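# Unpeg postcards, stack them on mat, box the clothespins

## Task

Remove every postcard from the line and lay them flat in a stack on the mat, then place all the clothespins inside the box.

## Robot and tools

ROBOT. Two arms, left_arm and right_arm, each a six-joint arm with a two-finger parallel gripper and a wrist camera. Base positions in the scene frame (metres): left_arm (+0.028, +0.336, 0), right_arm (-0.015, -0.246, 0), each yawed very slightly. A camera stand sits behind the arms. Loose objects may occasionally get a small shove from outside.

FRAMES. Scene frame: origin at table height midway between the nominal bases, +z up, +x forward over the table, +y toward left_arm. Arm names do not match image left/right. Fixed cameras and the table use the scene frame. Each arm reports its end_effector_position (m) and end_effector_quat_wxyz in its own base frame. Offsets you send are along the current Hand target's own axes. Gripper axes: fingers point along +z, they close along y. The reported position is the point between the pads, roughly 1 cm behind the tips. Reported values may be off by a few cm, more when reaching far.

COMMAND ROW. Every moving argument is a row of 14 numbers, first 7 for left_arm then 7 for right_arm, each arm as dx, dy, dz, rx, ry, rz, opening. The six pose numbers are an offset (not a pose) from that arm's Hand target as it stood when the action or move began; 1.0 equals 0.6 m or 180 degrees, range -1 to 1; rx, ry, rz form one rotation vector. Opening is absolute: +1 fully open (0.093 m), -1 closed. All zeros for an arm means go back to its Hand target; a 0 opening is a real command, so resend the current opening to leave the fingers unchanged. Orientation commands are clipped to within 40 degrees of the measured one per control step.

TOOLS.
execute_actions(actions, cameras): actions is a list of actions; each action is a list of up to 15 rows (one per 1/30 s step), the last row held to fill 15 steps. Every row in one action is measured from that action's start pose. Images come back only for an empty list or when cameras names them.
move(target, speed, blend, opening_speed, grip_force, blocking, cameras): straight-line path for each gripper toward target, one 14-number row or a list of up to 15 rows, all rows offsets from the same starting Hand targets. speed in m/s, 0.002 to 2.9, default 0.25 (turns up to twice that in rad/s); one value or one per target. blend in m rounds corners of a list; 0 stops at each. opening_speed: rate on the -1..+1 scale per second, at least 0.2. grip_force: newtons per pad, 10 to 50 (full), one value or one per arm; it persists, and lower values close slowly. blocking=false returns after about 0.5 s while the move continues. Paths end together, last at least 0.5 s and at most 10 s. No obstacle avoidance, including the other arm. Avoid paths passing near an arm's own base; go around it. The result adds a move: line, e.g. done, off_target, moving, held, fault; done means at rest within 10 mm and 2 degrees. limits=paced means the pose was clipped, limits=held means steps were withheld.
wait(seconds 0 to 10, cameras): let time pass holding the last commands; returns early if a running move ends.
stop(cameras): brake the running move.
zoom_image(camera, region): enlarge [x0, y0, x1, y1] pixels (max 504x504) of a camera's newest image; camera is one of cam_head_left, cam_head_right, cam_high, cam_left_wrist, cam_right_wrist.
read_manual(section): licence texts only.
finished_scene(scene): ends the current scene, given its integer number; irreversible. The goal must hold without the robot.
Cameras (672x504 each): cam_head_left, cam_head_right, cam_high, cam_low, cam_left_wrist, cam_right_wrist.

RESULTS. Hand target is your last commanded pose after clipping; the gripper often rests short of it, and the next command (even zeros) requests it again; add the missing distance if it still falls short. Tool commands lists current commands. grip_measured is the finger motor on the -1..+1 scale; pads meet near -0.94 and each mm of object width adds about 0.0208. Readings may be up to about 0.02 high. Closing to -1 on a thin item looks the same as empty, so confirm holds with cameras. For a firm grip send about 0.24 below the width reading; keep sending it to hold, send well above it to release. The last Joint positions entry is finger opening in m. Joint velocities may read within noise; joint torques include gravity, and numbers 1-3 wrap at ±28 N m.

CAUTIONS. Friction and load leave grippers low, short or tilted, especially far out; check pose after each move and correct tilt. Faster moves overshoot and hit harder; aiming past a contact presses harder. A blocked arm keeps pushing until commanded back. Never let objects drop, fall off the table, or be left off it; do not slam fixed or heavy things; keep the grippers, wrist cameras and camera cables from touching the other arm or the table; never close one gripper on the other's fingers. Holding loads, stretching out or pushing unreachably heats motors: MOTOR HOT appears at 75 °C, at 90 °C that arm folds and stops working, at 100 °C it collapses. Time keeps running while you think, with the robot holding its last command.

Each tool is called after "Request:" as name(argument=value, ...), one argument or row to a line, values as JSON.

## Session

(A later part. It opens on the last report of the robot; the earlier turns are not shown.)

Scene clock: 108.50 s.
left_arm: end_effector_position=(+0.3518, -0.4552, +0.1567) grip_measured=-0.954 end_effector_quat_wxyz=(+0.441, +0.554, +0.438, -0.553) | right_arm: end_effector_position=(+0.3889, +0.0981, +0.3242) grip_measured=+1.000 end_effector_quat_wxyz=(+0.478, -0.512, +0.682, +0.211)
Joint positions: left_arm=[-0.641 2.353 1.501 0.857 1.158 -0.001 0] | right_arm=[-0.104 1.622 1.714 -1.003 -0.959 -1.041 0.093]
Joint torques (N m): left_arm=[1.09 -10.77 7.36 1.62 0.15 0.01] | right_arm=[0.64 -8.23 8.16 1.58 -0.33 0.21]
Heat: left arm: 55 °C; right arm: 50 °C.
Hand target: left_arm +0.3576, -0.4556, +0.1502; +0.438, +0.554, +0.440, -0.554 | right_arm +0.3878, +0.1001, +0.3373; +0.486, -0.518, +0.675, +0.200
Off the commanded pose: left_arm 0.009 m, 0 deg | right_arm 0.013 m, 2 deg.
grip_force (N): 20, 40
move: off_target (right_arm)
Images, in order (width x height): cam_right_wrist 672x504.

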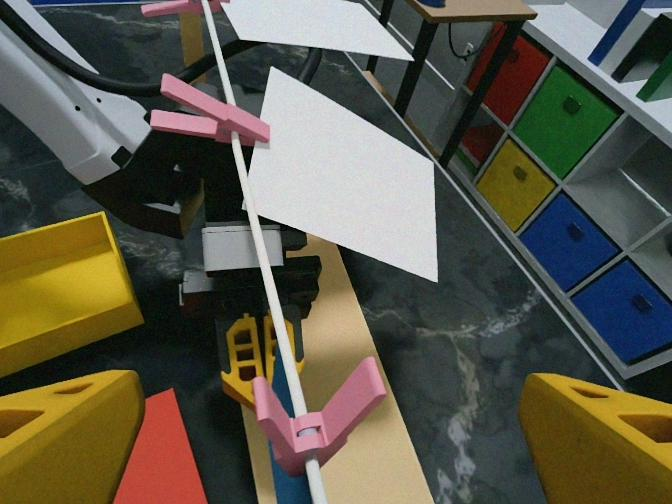

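Request:
move(
  target=[0,0,0,0,0,0,-0.96,-0.003,0.007,0.004,0,0,0,1],
  cameras=["cam_right_wrist"],
)

Request:
move(
  target=[0,0,0,0,0,0,-0.96,0,0,0,0,0,0,-0.96],
  cameras=["cam_right_wrist","cam_low"],
)

Request:
zoom_image(
  camera="cam_right_wrist",
  region=[180, 250, 480, 504],
)

Scene clock: 109.93 s.
left_arm: end_effector_position=(+0.3518, -0.4552, +0.1567) grip_measured=-0.954 end_effector_quat_wxyz=(+0.441, +0.554, +0.438, -0.553) | right_arm: end_effector_position=(+0.3881, +0.1029, +0.3235) grip_measured=+1.000 end_effector_quat_wxyz=(+0.474, -0.512, +0.683, +0.215)
Joint positions: left_arm=[-0.641 2.353 1.501 0.857 1.158 -0.001 0] | right_arm=[-0.089 1.622 1.714 -1.003 -0.951 -1.026 0.093]
Joint torques (N m): left_arm=[1.17 -10.58 7.41 1.66 0.18 -0.02] | right_arm=[0.57 -9.59 6.61 1.79 -0.28 0.25]
Heat: left arm: 56 °C; right arm: 50 °C.
Hand target: left_arm +0.3576, -0.4556, +0.1502; +0.438, +0.554, +0.440, -0.554 | right_arm +0.3851, +0.1045, +0.3367; +0.486, -0.518, +0.675, +0.200
Off the commanded pose: left_arm 0.009 m, 0 deg | right_arm 0.014 m, 3 deg.
grip_force (N): 20, 40
move: off_target (right_arm)
Images, in order (width x height): cam_right_wrist 672x504.

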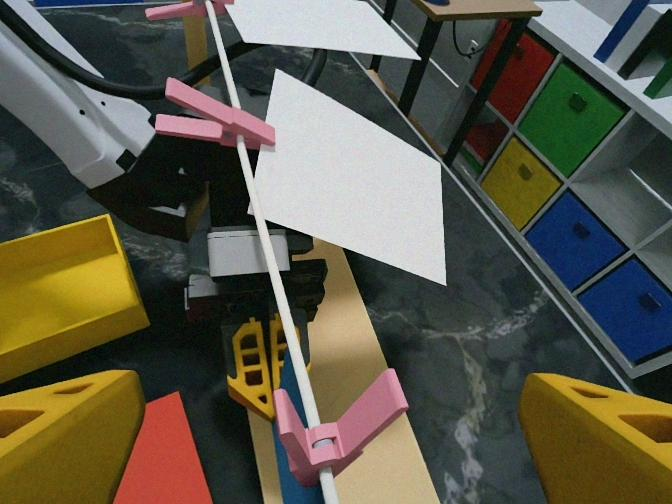

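Scene clock: 114.07 s.
left_arm: end_effector_position=(+0.3518, -0.4552, +0.1565) grip_measured=-0.954 end_effector_quat_wxyz=(+0.441, +0.554, +0.438, -0.554) | right_arm: end_effector_position=(+0.3884, +0.1028, +0.3237) grip_measured=-0.688 end_effector_quat_wxyz=(+0.474, -0.512, +0.683, +0.214)
Joint positions: left_arm=[-0.641 2.353 1.501 0.857 1.158 -0.001 0] | right_arm=[-0.089 1.622 1.714 -1.001 -0.951 -1.026 0.012]
Joint torques (N m): left_arm=[1.1 -10.62 7.43 1.61 0.19 0] | right_arm=[0.57 -9.62 6.64 1.76 -0.31 0.22]
Heat: left arm: 57 °C; right arm: 51 °C.
Hand target: left_arm +0.3576, -0.4556, +0.1502; +0.438, +0.554, +0.440, -0.554 | right_arm +0.3851, +0.1045, +0.3367; +0.486, -0.518, +0.675, +0.199
Off the commanded pose: left_arm 0.009 m, 0 deg | right_arm 0.014 m, 2 deg.
grip_force (N): 20, 40
move: off_target (right_arm)
Images, in order (width x height): cam_low 672x504, cam_right_wrist 672x504.

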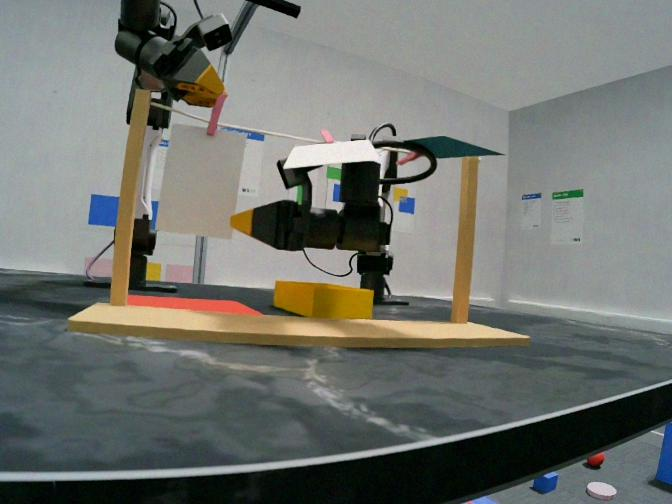

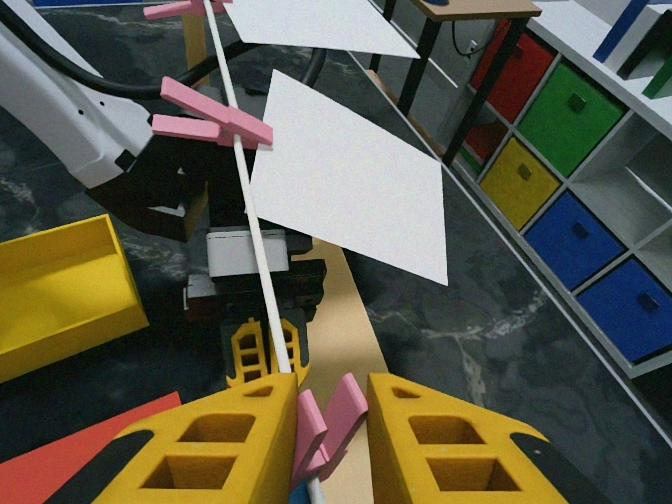

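Scaled by 1.680 from the camera's 672x504 image, which has a finer 960x720 frame.

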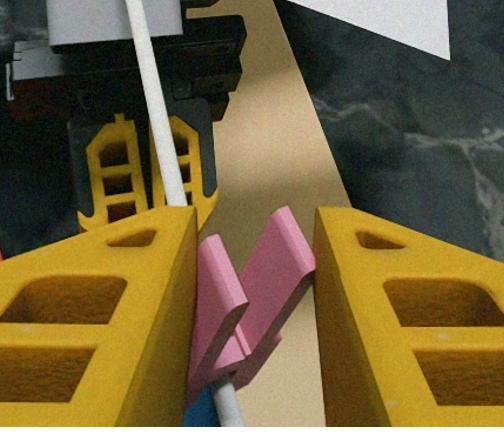

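Request:
move(
  target=[0.05,0,0,0,0,0,-0.96,0,0,0,0,0,0,-1],
  grip_force=[30,50],
  speed=0.06,
  cameras=["cam_right_wrist","cam_low","cam_high"],
)

Request:
zoom_image(
  camera="cam_low",
  region=[110, 60, 400, 320],
)

Scene clock: 115.77 s.
left_arm: end_effector_position=(+0.3533, -0.4564, +0.1246) grip_measured=-0.954 end_effector_quat_wxyz=(+0.431, +0.551, +0.448, -0.556) | right_arm: end_effector_position=(+0.3885, +0.1027, +0.3237) grip_measured=-0.737 end_effector_quat_wxyz=(+0.474, -0.512, +0.683, +0.214)
Joint positions: left_arm=[-0.641 2.424 1.501 0.899 1.158 -0.001 0] | right_arm=[-0.089 1.622 1.714 -1 -0.951 -1.026 0.01]
Joint torques (N m): left_arm=[1.05 -10.93 6.54 1.9 0.15 0.09] | right_arm=[0.57 -9.62 6.61 1.75 -0.31 0.21]
Heat: left arm: 57 °C; right arm: 51 °C.
Hand target: left_arm +0.3575, -0.4555, +0.1201; +0.438, +0.554, +0.440, -0.554 | right_arm +0.3852, +0.1045, +0.3368; +0.486, -0.518, +0.675, +0.199
Off the commanded pose: left_arm 0.006 m, 1 deg | right_arm 0.014 m, 2 deg.
grip_force (N): 30, 50
move: off_target (right_arm)
Images, in order (width x height): cam_high 672x504, cam_low 672x504, cam_right_wrist 672x504.

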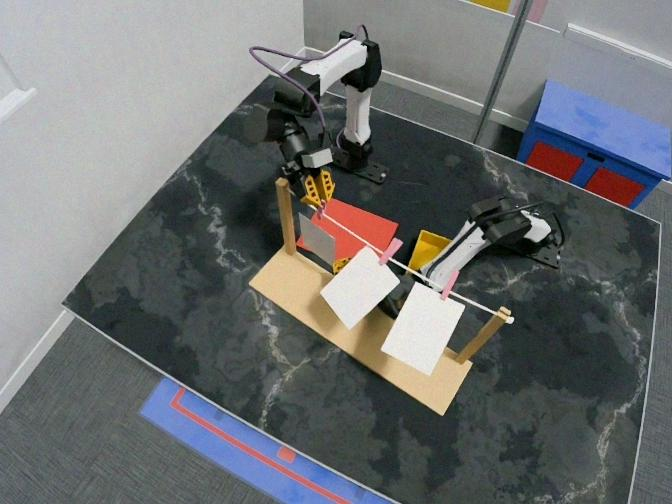

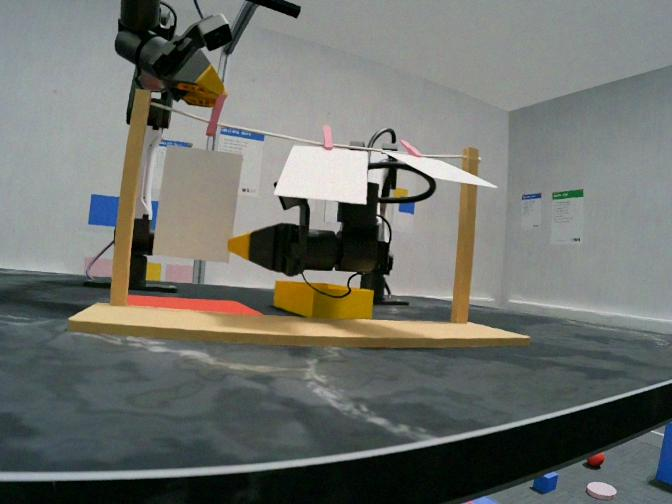

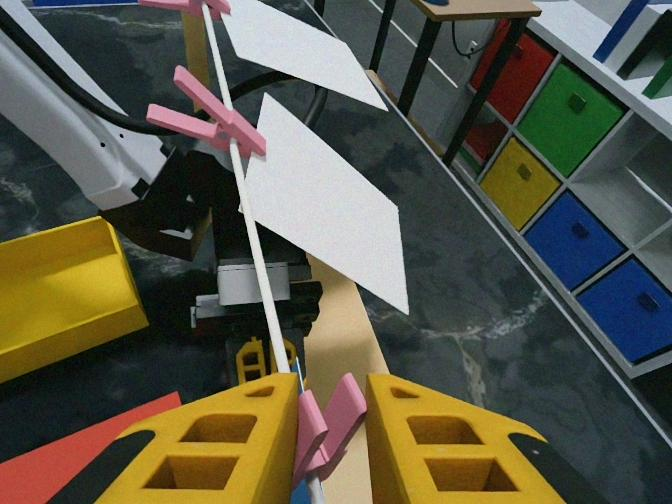

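Scaled by 1.738 from the camera's 672x504 image, which has a finer 960x720 frame.

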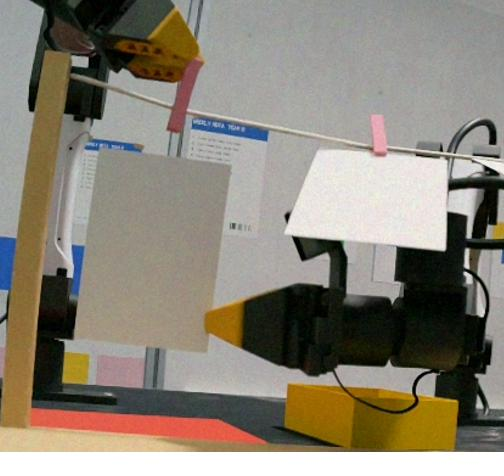

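Request:
move(
  target=[
    [-0.033,-0.255,0.008,0,0,0,-0.96,0,0,0,0,0,0,-1],
    [0,-0.177,0.058,0.051,0.164,0.474,-0.96,-0.101,-0.027,-0.052,0,0,0,-1],
  ],
  speed=0.12,
  cameras=["cam_right_wrist","cam_low","cam_high","cam_head_right","cam_left_wrist"],
)

Scene clock: 129.90 s.
left_arm: end_effector_position=(+0.2443, -0.4589, +0.0915) grip_measured=-0.954 end_effector_quat_wxyz=(+0.519, +0.854, +0.013, -0.017) | right_arm: end_effector_position=(+0.3829, +0.1031, +0.4044) grip_measured=-0.740 end_effector_quat_wxyz=(+0.487, -0.516, +0.675, +0.203)
Joint positions: left_arm=[-0.897 1.99 1.14 0.258 0.601 1.886 0] | right_arm=[-0.089 1.754 2.214 -1.328 -0.949 -1.022 0.01]
Joint torques (N m): left_arm=[0.01 -14.49 7.49 1.65 0.26 -0.03] | right_arm=[0.7 -6.35 7.01 1.57 -0.32 0.22]
Heat: left arm: 60 °C; right arm: 52 °C.
Hand target: left_arm +0.2461, -0.4651, +0.1203; +0.537, +0.844, +0.000, +0.000 | right_arm +0.3849, +0.1047, +0.4068; +0.486, -0.518, +0.675, +0.200
Off the commanded pose: left_arm 0.030 m, 3 deg | right_arm 0.004 m, 0 deg.
grip_force (N): 30, 50
move: off_target (left_arm)
Images, in order (width x height): cam_head_right 672x504, cam_high 672x504, cam_low 672x504, cam_left_wrist 672x504, cam_right_wrist 672x504.

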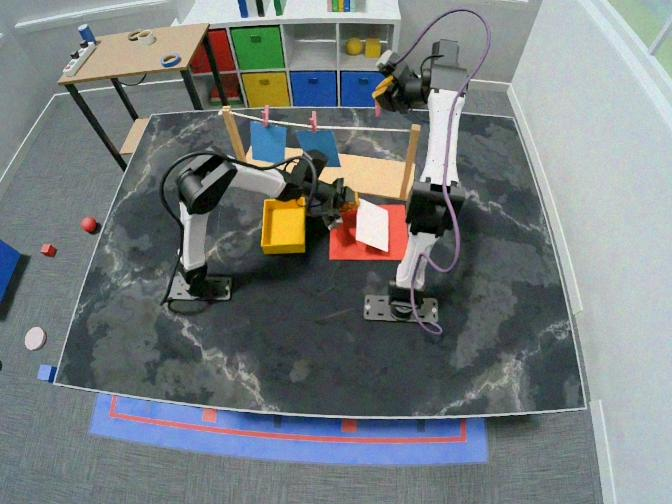

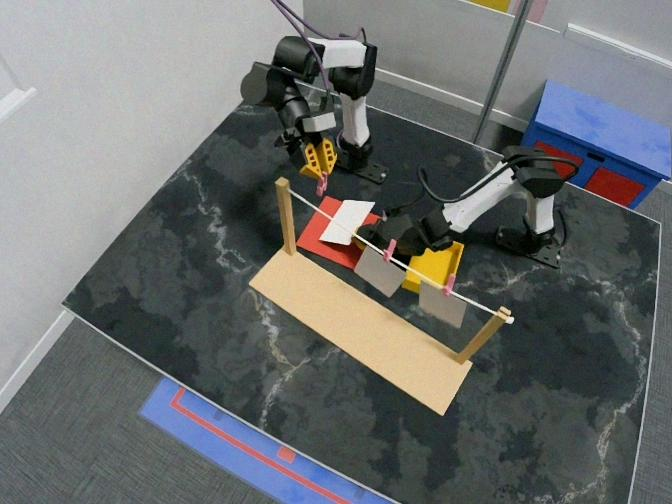

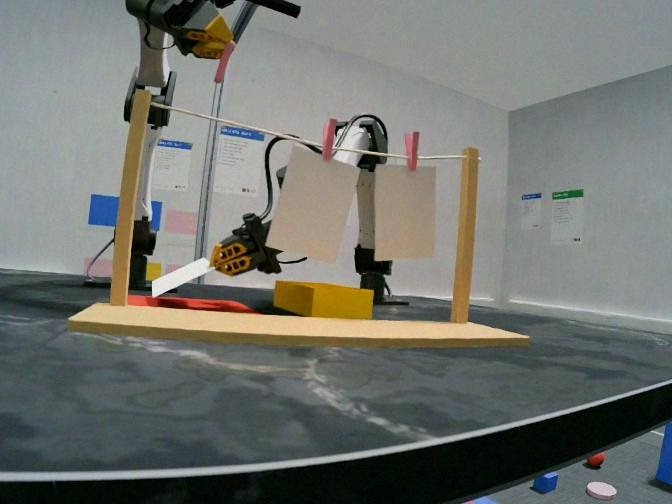

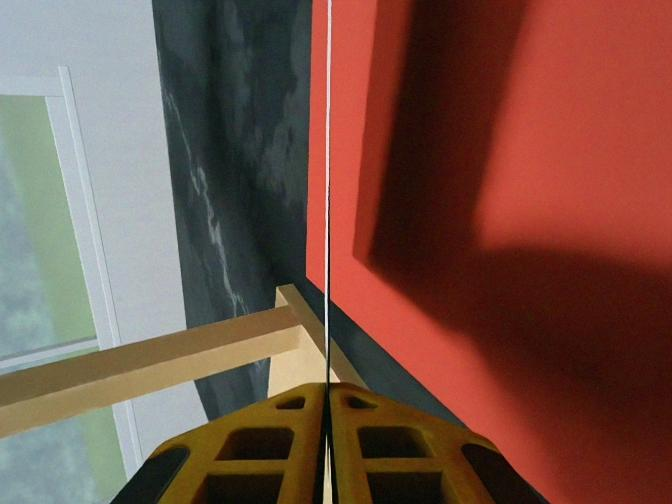

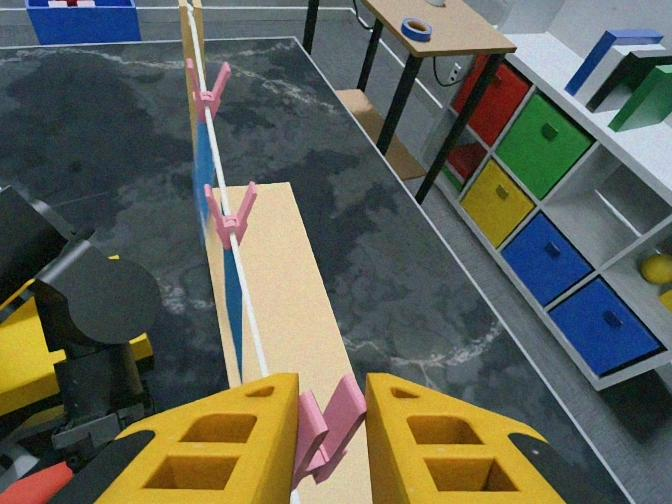

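Request:
move(
  target=[0,-0.068,0.032,0,0,0,-0.96,0,0,0,0,0,0,-1],
  speed=0.1,
  cameras=["cam_low","cam_head_right"],
)

Request:
zoom_image(
  camera="cam_low",
  region=[110, 200, 310, 340],
)

Scene clock: 131.90 s.
left_arm: end_effector_position=(+0.2486, -0.4641, +0.0843) grip_measured=-0.954 end_effector_quat_wxyz=(+0.540, +0.842, +0.002, +0.000) | right_arm: end_effector_position=(+0.3829, +0.1031, +0.4044) grip_measured=-0.740 end_effector_quat_wxyz=(+0.486, -0.516, +0.675, +0.203)
Joint positions: left_arm=[-0.897 2.032 1.115 0.386 0.6 1.889 0] | right_arm=[-0.089 1.754 2.214 -1.328 -0.949 -1.022 0.01]
Joint torques (N m): left_arm=[-0.14 -8.77 4.71 1.96 0.28 -0.03] | right_arm=[0.65 -6.35 7.05 1.61 -0.31 0.21]
Heat: left arm: 60 °C; right arm: 52 °C.
Hand target: left_arm +0.2462, -0.4653, +0.0754; +0.537, +0.844, +0.000, +0.000 | right_arm +0.3849, +0.1047, +0.4068; +0.486, -0.518, +0.675, +0.200
Off the commanded pose: left_arm 0.009 m, 0 deg | right_arm 0.004 m, 0 deg.
grip_force (N): 30, 50
move: done
Images, in order (width x height): cam_head_right 672x504, cam_low 672x504.

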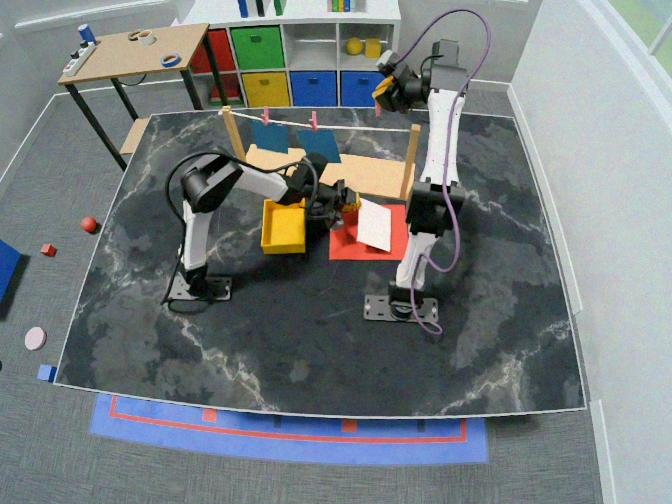

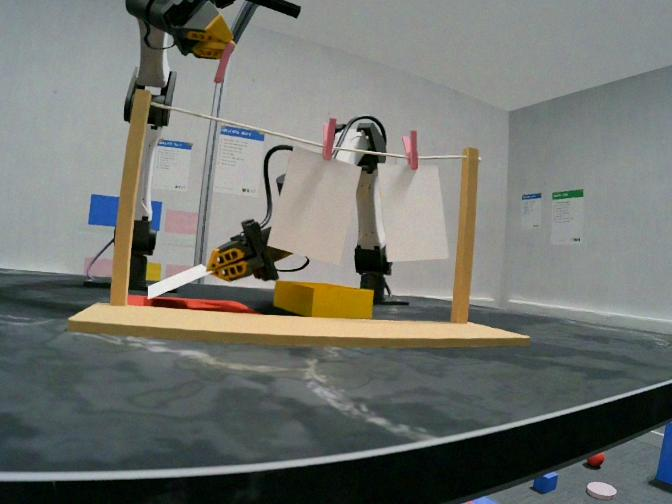

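Scaled by 2.520 from the camera's 672x504 image, which has a finer 960x720 frame.

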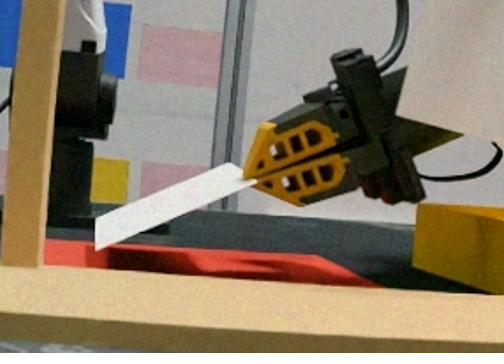

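Request:
move(
  target=[0,-0.06,0.028,0,0,0,-0.96,0,0,0,0,0,0,-1],
  speed=0.1,
  cameras=["cam_low","cam_head_right","cam_left_wrist"],
)

Scene clock: 137.07 s.
left_arm: end_effector_position=(+0.2504, -0.4663, +0.0493) grip_measured=-0.954 end_effector_quat_wxyz=(+0.545, +0.838, -0.001, +0.005) | right_arm: end_effector_position=(+0.3829, +0.1031, +0.4044) grip_measured=-0.740 end_effector_quat_wxyz=(+0.486, -0.516, +0.675, +0.203)
Joint positions: left_arm=[-0.897 2.135 1.085 0.536 0.6 1.89 0] | right_arm=[-0.089 1.754 2.214 -1.328 -0.949 -1.022 0.01]
Joint torques (N m): left_arm=[-0.13 -8.69 4.07 1.96 0.23 -0.01] | right_arm=[0.66 -6.37 7.02 1.62 -0.32 0.21]
Heat: left arm: 60 °C; right arm: 52 °C.
Hand target: left_arm +0.2462, -0.4652, +0.0356; +0.537, +0.844, +0.000, +0.000 | right_arm +0.3849, +0.1047, +0.4068; +0.486, -0.518, +0.675, +0.200
Off the commanded pose: left_arm 0.014 m, 1 deg | right_arm 0.004 m, 0 deg.
grip_force (N): 30, 50
move: off_target (left_arm)
Images, in order (width x height): cam_head_right 672x504, cam_low 672x504, cam_left_wrist 672x504.

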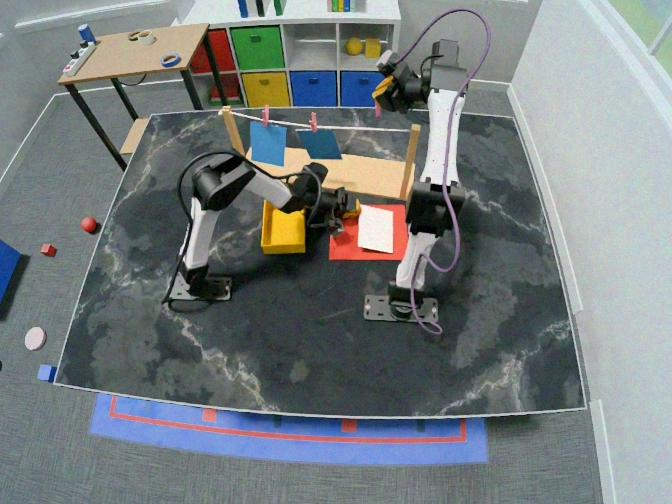

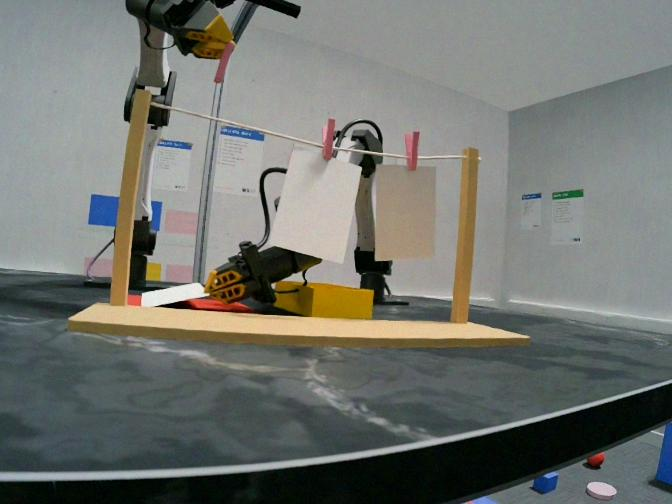

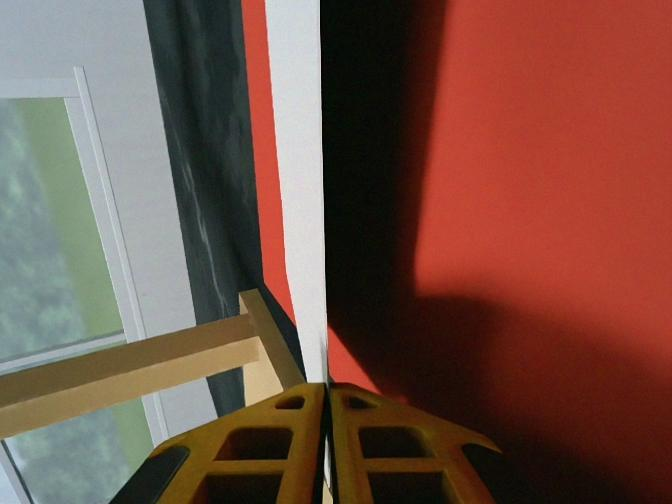

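Request:
move(
  target=[
    [0,-0.014,0.006,0,0,0,-0.96,0,0,0,0,0,0,-1],
    [0,-0.014,0.006,0,0,0,-0.72,0,0,0,0,0,0,-1],
    [0,-0.005,-0.17,0,0,0,-0.72,0,0,0,0,0,0,-1],
  ],
  speed=0.12,
  cameras=["cam_low","cam_head_right"],
)

Scene clock: 142.17 s.
left_arm: end_effector_position=(+0.2514, -0.3756, +0.0690) grip_measured=-0.722 end_effector_quat_wxyz=(+0.535, +0.845, +0.004, +0.006) | right_arm: end_effector_position=(+0.3829, +0.1031, +0.4044) grip_measured=-0.740 end_effector_quat_wxyz=(+0.486, -0.516, +0.675, +0.203)
Joint positions: left_arm=[-0.731 1.876 0.828 0.441 0.725 2.01 0.011] | right_arm=[-0.089 1.754 2.214 -1.328 -0.949 -1.022 0.01]
Joint torques (N m): left_arm=[0.75 -11.66 4.01 1.44 0.61 -0.06] | right_arm=[0.69 -6.35 7.02 1.61 -0.31 0.2]
Heat: left arm: 60 °C; right arm: 52 °C.
Hand target: left_arm +0.2462, -0.3715, +0.0761; +0.537, +0.844, +0.000, +0.000 | right_arm +0.3849, +0.1047, +0.4068; +0.486, -0.518, +0.675, +0.200
Off the commanded pose: left_arm 0.010 m, 1 deg | right_arm 0.004 m, 0 deg.
grip_force (N): 30, 50
move: done; target 2's new opening was sent with left_arm's hand 0.018 m and 2 deg from that target
Images, in order (width x height): cam_head_right 672x504, cam_low 672x504.

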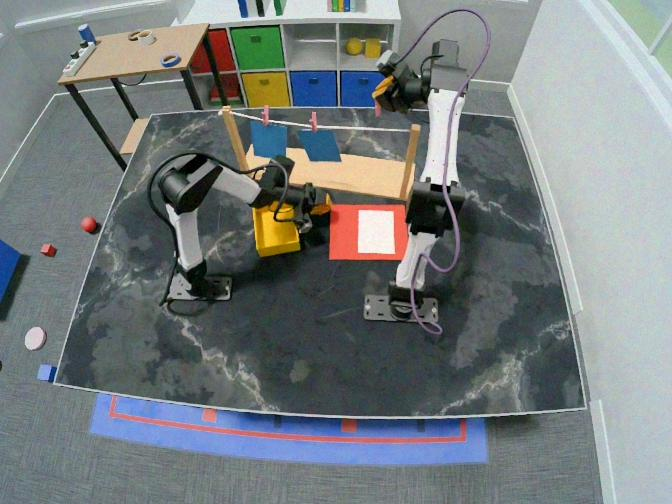

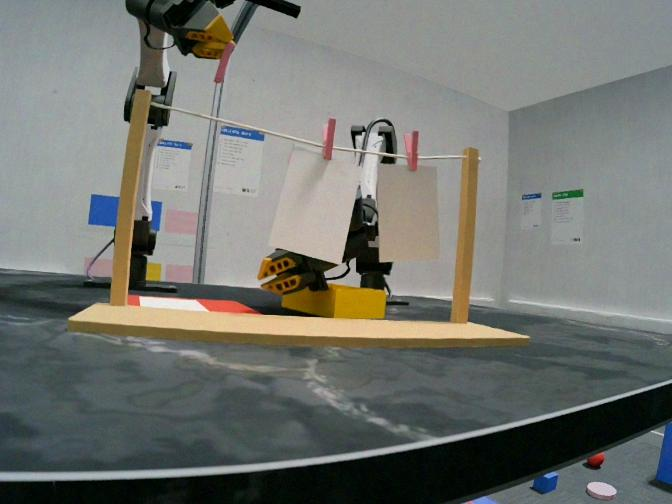

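Request:
move(
  target=[
    [0,0.15,-0.07,0,0,0,-0.6,0,0,0,0,0,0,-1],
    [0,0.313,-0.606,0,0,-0.5,1,0,0,0,0,0,0,-1],
  ],
  speed=0.3,
  blend=0.03,
  grip_force=50,
  cameras=["cam_head_right","cam_low"],
)

Scene clock: 147.97 s.
left_arm: end_effector_position=(+0.2512, -0.1226, +0.3922) grip_measured=+1.000 end_effector_quat_wxyz=(+0.478, +0.523, +0.631, -0.317) | right_arm: end_effector_position=(+0.3829, +0.1031, +0.4044) grip_measured=-0.740 end_effector_quat_wxyz=(+0.486, -0.516, +0.675, +0.203)
Joint positions: left_arm=[0.139 1.39 1.763 -1.547 1.19 1.254 0.093] | right_arm=[-0.089 1.754 2.214 -1.328 -0.949 -1.022 0.01]
Joint torques (N m): left_arm=[1.18 -4.74 5.97 0.71 0.94 -0.06] | right_arm=[0.66 -6.38 7.05 1.61 -0.31 0.22]
Heat: left arm: 59 °C; right arm: 53 °C.
Hand target: left_arm +0.2459, -0.1217, +0.4002; +0.380, +0.597, +0.596, -0.379 | right_arm +0.3849, +0.1047, +0.4068; +0.486, -0.518, +0.675, +0.200
Off the commanded pose: left_arm 0.010 m, 16 deg | right_arm 0.004 m, 0 deg.
joint sent to its limit (left arm) — joint 4 (wrist pitch), lower limit. The joint targets are off in orientation, not in position.
move: off_target (left_arm); target 2's new opening was sent with left_arm's hand 0.010 m and 16 deg from that target
Images, in order (width x height): cam_head_right 672x504, cam_low 672x504.

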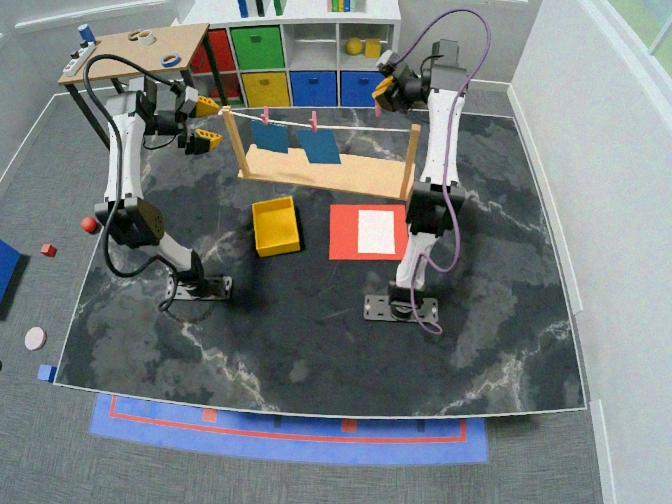

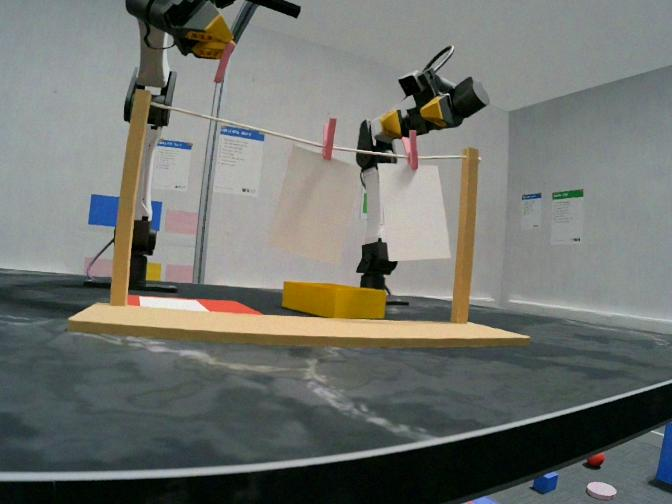

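Request:
move(
  target=[
    [0,0,0,0,0,0,1,-0.03,0.277,-0.06,0,0,0,-1],
    [0,0,0,0,0,0,1,0.038,0.425,0.288,0,0,0,-1],
    [0,0,0,0,0,0,1,0.265,0.486,0.406,0,0,0,-1],
  ],
  speed=[0.3,0.3,0.18],
  blend=[0.04,0.02,0],
  cameras=["cam_head_right","cam_low","cam_right_wrist"],
)

Scene clock: 152.70 s.
left_arm: end_effector_position=(+0.2511, -0.1226, +0.3923) grip_measured=+1.000 end_effector_quat_wxyz=(+0.478, +0.523, +0.631, -0.317) | right_arm: end_effector_position=(+0.2368, +0.3246, +0.0976) grip_measured=-0.740 end_effector_quat_wxyz=(+0.488, -0.520, +0.671, +0.201)
Joint positions: left_arm=[0.139 1.39 1.763 -1.547 1.19 1.254 0.093] | right_arm=[0.876 1.499 0.511 0.524 -0.155 -0.347 0.01]
Joint torques (N m): left_arm=[0.95 -4.97 6.09 0.71 0.95 -0.05] | right_arm=[0.58 -4.41 4.6 2.7 0.05 0.26]
Heat: left arm: 58 °C; right arm: 52 °C.
Hand target: left_arm +0.2459, -0.1217, +0.4003; +0.380, +0.597, +0.596, -0.379 | right_arm +0.2357, +0.3246, +0.0923; +0.486, -0.518, +0.675, +0.200
Off the commanded pose: left_arm 0.010 m, 16 deg | right_arm 0.006 m, 1 deg.
joint sent to its limit (left arm) — joint 4 (wrist pitch), lower limit. The joint targets are off in orientation, not in position.
move: off_target (left_arm)
Images, in order (width x height): cam_head_right 672x504, cam_low 672x504, cam_right_wrist 672x504.

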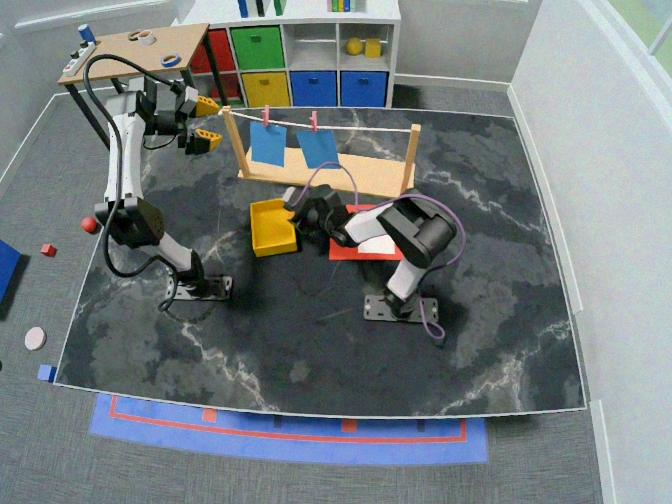

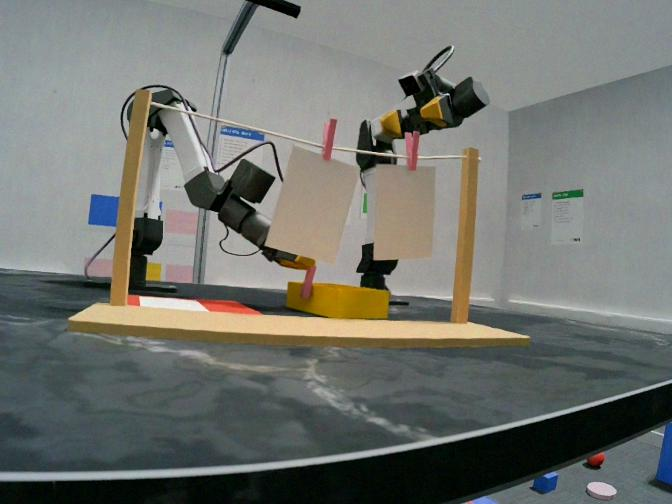

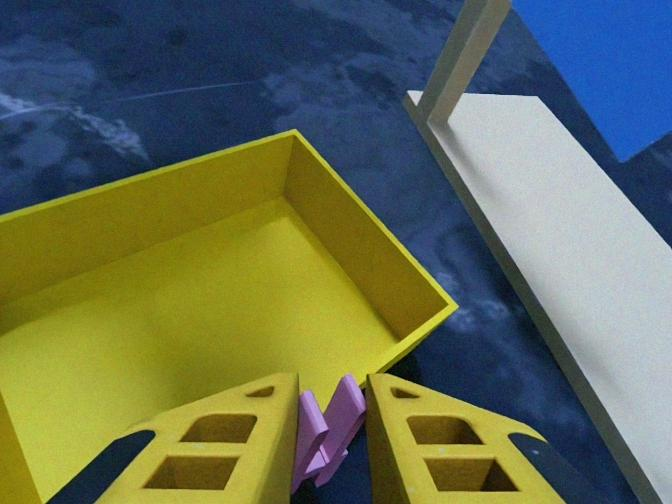

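Request:
move(
  target=[
    [0,0,0,0,0,0,1,-0.072,-0.02,-0.037,0,0,0,-1],
    [0,0,0,0,0,0,1,-0.118,0.068,0.0075,0,0,0,-1],
    [0,0,0,0,0,0,1,-0.032,0.091,0.052,0,0,0,-1],
  ],
  speed=0.2,
  blend=[0.01,0.02,0],
  cameras=["cam_head_right","cam_low","cam_right_wrist"],
)

Scene clock: 155.13 s.
left_arm: end_effector_position=(+0.2511, -0.1226, +0.3923) grip_measured=+1.000 end_effector_quat_wxyz=(+0.478, +0.523, +0.631, -0.317) | right_arm: end_effector_position=(+0.2013, +0.3814, +0.0885) grip_measured=-0.740 end_effector_quat_wxyz=(+0.489, -0.521, +0.670, +0.203)
Joint positions: left_arm=[0.139 1.39 1.763 -1.547 1.19 1.254 0.093] | right_arm=[1.102 1.642 0.597 0.588 0.042 -0.246 0.01]
Joint torques (N m): left_arm=[1.07 -4.71 5.94 0.71 0.94 -0.03] | right_arm=[0.38 -5.7 4.23 2.67 0.14 0.25]
Heat: left arm: 57 °C; right arm: 52 °C.
Hand target: left_arm +0.2459, -0.1217, +0.4003; +0.380, +0.597, +0.596, -0.379 | right_arm +0.2007, +0.3793, +0.0819; +0.486, -0.518, +0.675, +0.199
Off the commanded pose: left_arm 0.010 m, 16 deg | right_arm 0.007 m, 1 deg.
joint sent to its limit (left arm) — joint 4 (wrist pitch), lower limit. The joint targets are off in orientation, not in position.
move: off_target (left_arm)
Images, in order (width x height): cam_head_right 672x504, cam_low 672x504, cam_right_wrist 672x504.

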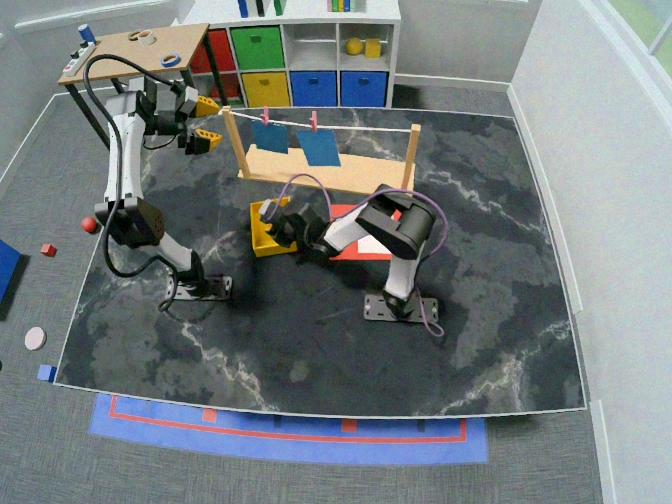

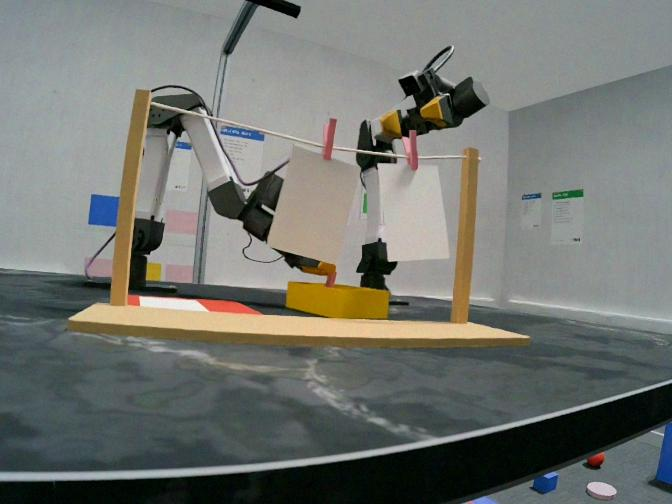

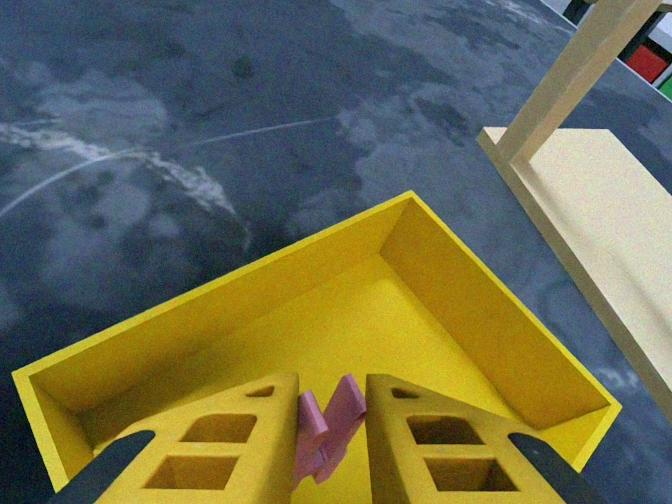

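Request:
move(
  target=[
    [0,0,0,0,0,0,1,0.036,0.01,0.019,0,0,0,-1],
    [0,0,0,0,0,0,1,0.036,0.01,0.019,0,0,0,0],
    [0,0,0,0,0,0,1,-0.174,-0.046,-0.2,0,0,0,0],
    [0,0,0,0,0,0,1,0.0925,-0.378,-0.286,0.061,-0.14,0.092,-0.4],
  ],
  speed=[0.15,0.15,0.15,0.3],
  opening_speed=1.5,
  blend=[0,0,0.02,0],
  cameras=["cam_head_right","cam_low","cam_right_wrist","cam_left_wrist"],
)

Scene clock: 163.20 s.
left_arm: end_effector_position=(+0.2511, -0.1226, +0.3923) grip_measured=+1.000 end_effector_quat_wxyz=(+0.478, +0.523, +0.631, -0.317) | right_arm: end_effector_position=(+0.3298, +0.1311, +0.1691) grip_measured=-0.398 end_effector_quat_wxyz=(+0.639, -0.313, +0.633, +0.304)
Joint positions: left_arm=[0.139 1.39 1.763 -1.547 1.19 1.254 0.093] | right_arm=[-0.005 1.534 0.317 1.221 -0.907 -0.011 0.026]
Joint torques (N m): left_arm=[1.07 -4.72 5.87 0.68 0.92 -0.07] | right_arm=[-0.25 -3.86 3.37 2.39 -0.12 0.21]
Heat: left arm: 55 °C; right arm: 51 °C.
Hand target: left_arm +0.2459, -0.1217, +0.4003; +0.380, +0.597, +0.596, -0.379 | right_arm +0.3267, +0.1316, +0.1641; +0.634, -0.312, +0.636, +0.310
Off the commanded pose: left_arm 0.010 m, 16 deg | right_arm 0.006 m, 1 deg.
joint sent to its limit (left arm) — joint 4 (wrist pitch), lower limit. The joint targets are off in orientation, not in position.
move: off_target (left_arm); target 2's new opening was sent with right_arm's hand 0.018 m and 3 deg from that target
Images, in order (width x height): cam_head_right 672x504, cam_low 672x504, cam_left_wrist 672x504, cam_right_wrist 672x504.

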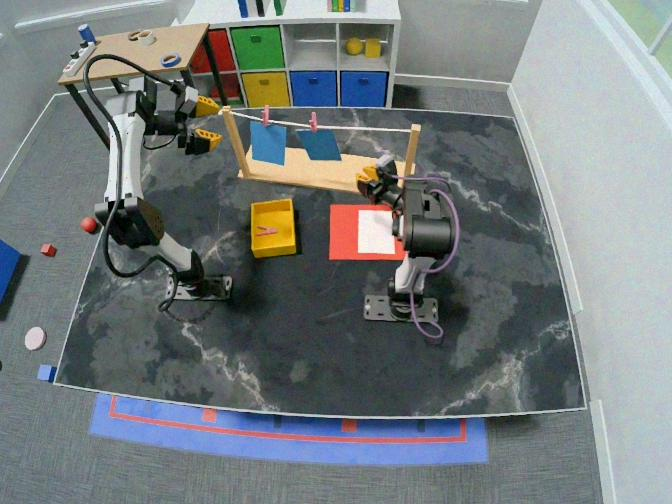

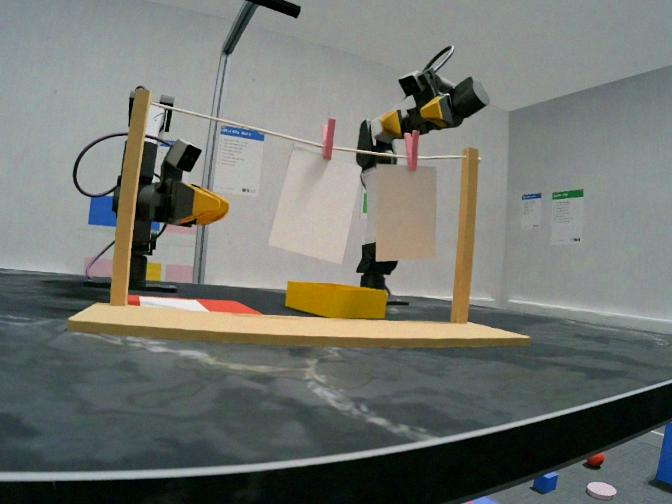

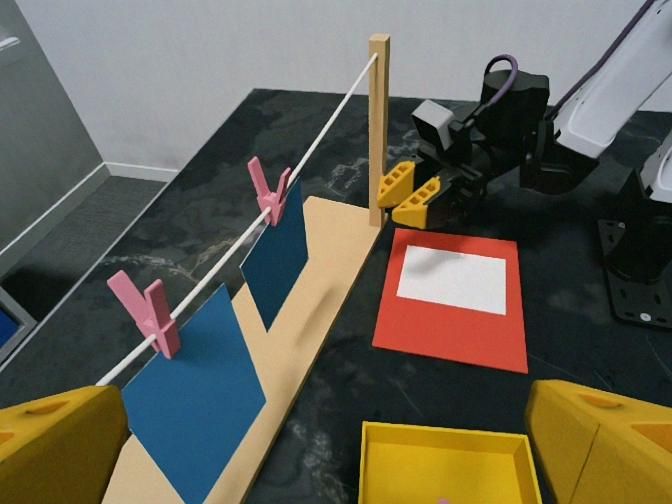

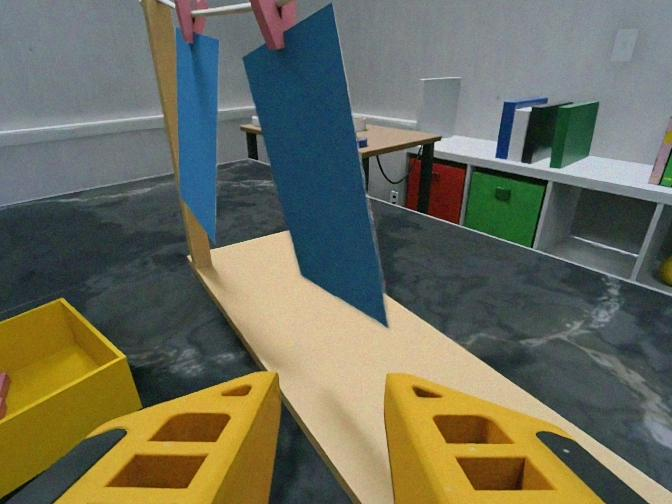

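Request:
move(
  target=[0,0,0,0,0,0,1,0.015,-0.04,0.06,0,0,0,-0.4],
  speed=0.15,
  cameras=["cam_low","cam_right_wrist","cam_left_wrist"],
)

Scene clock: 165.27 s.
left_arm: end_effector_position=(+0.2511, -0.1226, +0.3923) grip_measured=+1.000 end_effector_quat_wxyz=(+0.478, +0.523, +0.631, -0.317) | right_arm: end_effector_position=(+0.3608, +0.1440, +0.1497) grip_measured=-0.398 end_effector_quat_wxyz=(+0.626, -0.312, +0.642, +0.314)
Joint positions: left_arm=[0.139 1.39 1.763 -1.547 1.19 1.254 0.093] | right_arm=[0.039 1.724 0.429 1.265 -0.878 -0.01 0.026]
Joint torques (N m): left_arm=[1.11 -4.77 6.11 0.72 0.93 -0.04] | right_arm=[0.62 -5.18 5.81 2.45 0.08 0.2]
Heat: left arm: 55 °C; right arm: 51 °C.
Hand target: left_arm +0.2459, -0.1217, +0.4003; +0.380, +0.597, +0.596, -0.379 | right_arm +0.3676, +0.1454, +0.1550; +0.634, -0.312, +0.636, +0.310
Off the commanded pose: left_arm 0.010 m, 16 deg | right_arm 0.009 m, 1 deg.
joint sent to its limit (left arm) — joint 4 (wrist pitch), lower limit. The joint targets are off in orientation, not in position.
move: off_target (left_arm)
Images, in order (width x height): cam_low 672x504, cam_left_wrist 672x504, cam_right_wrist 672x504.

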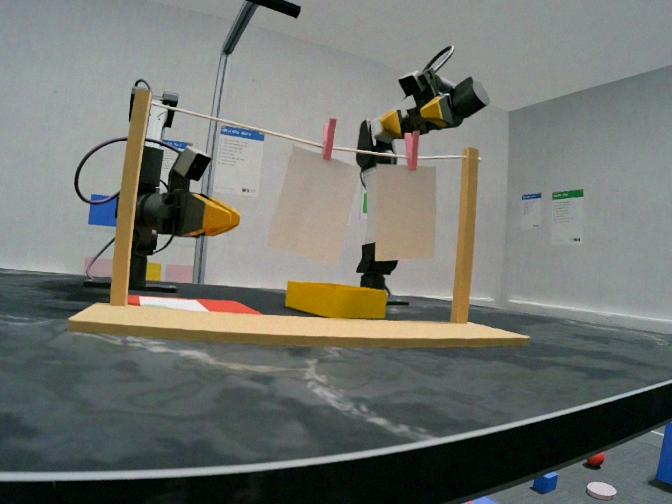

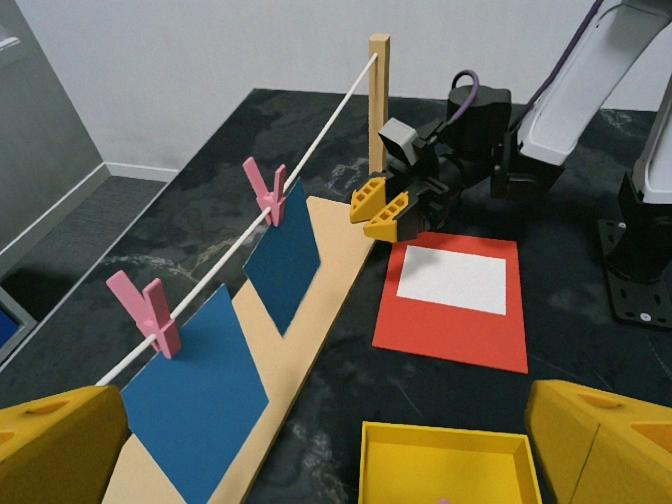

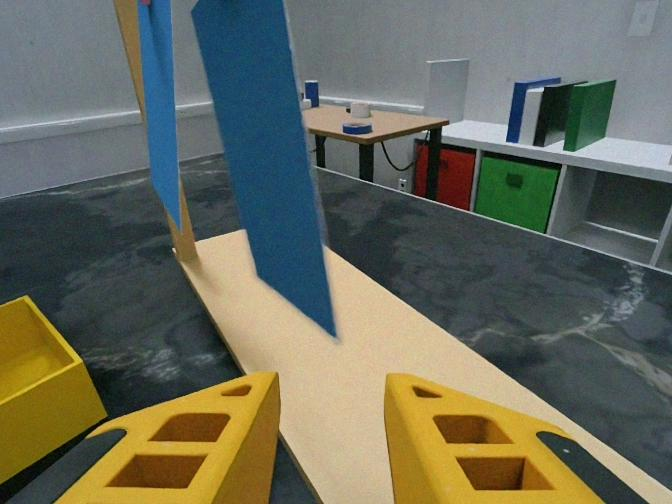

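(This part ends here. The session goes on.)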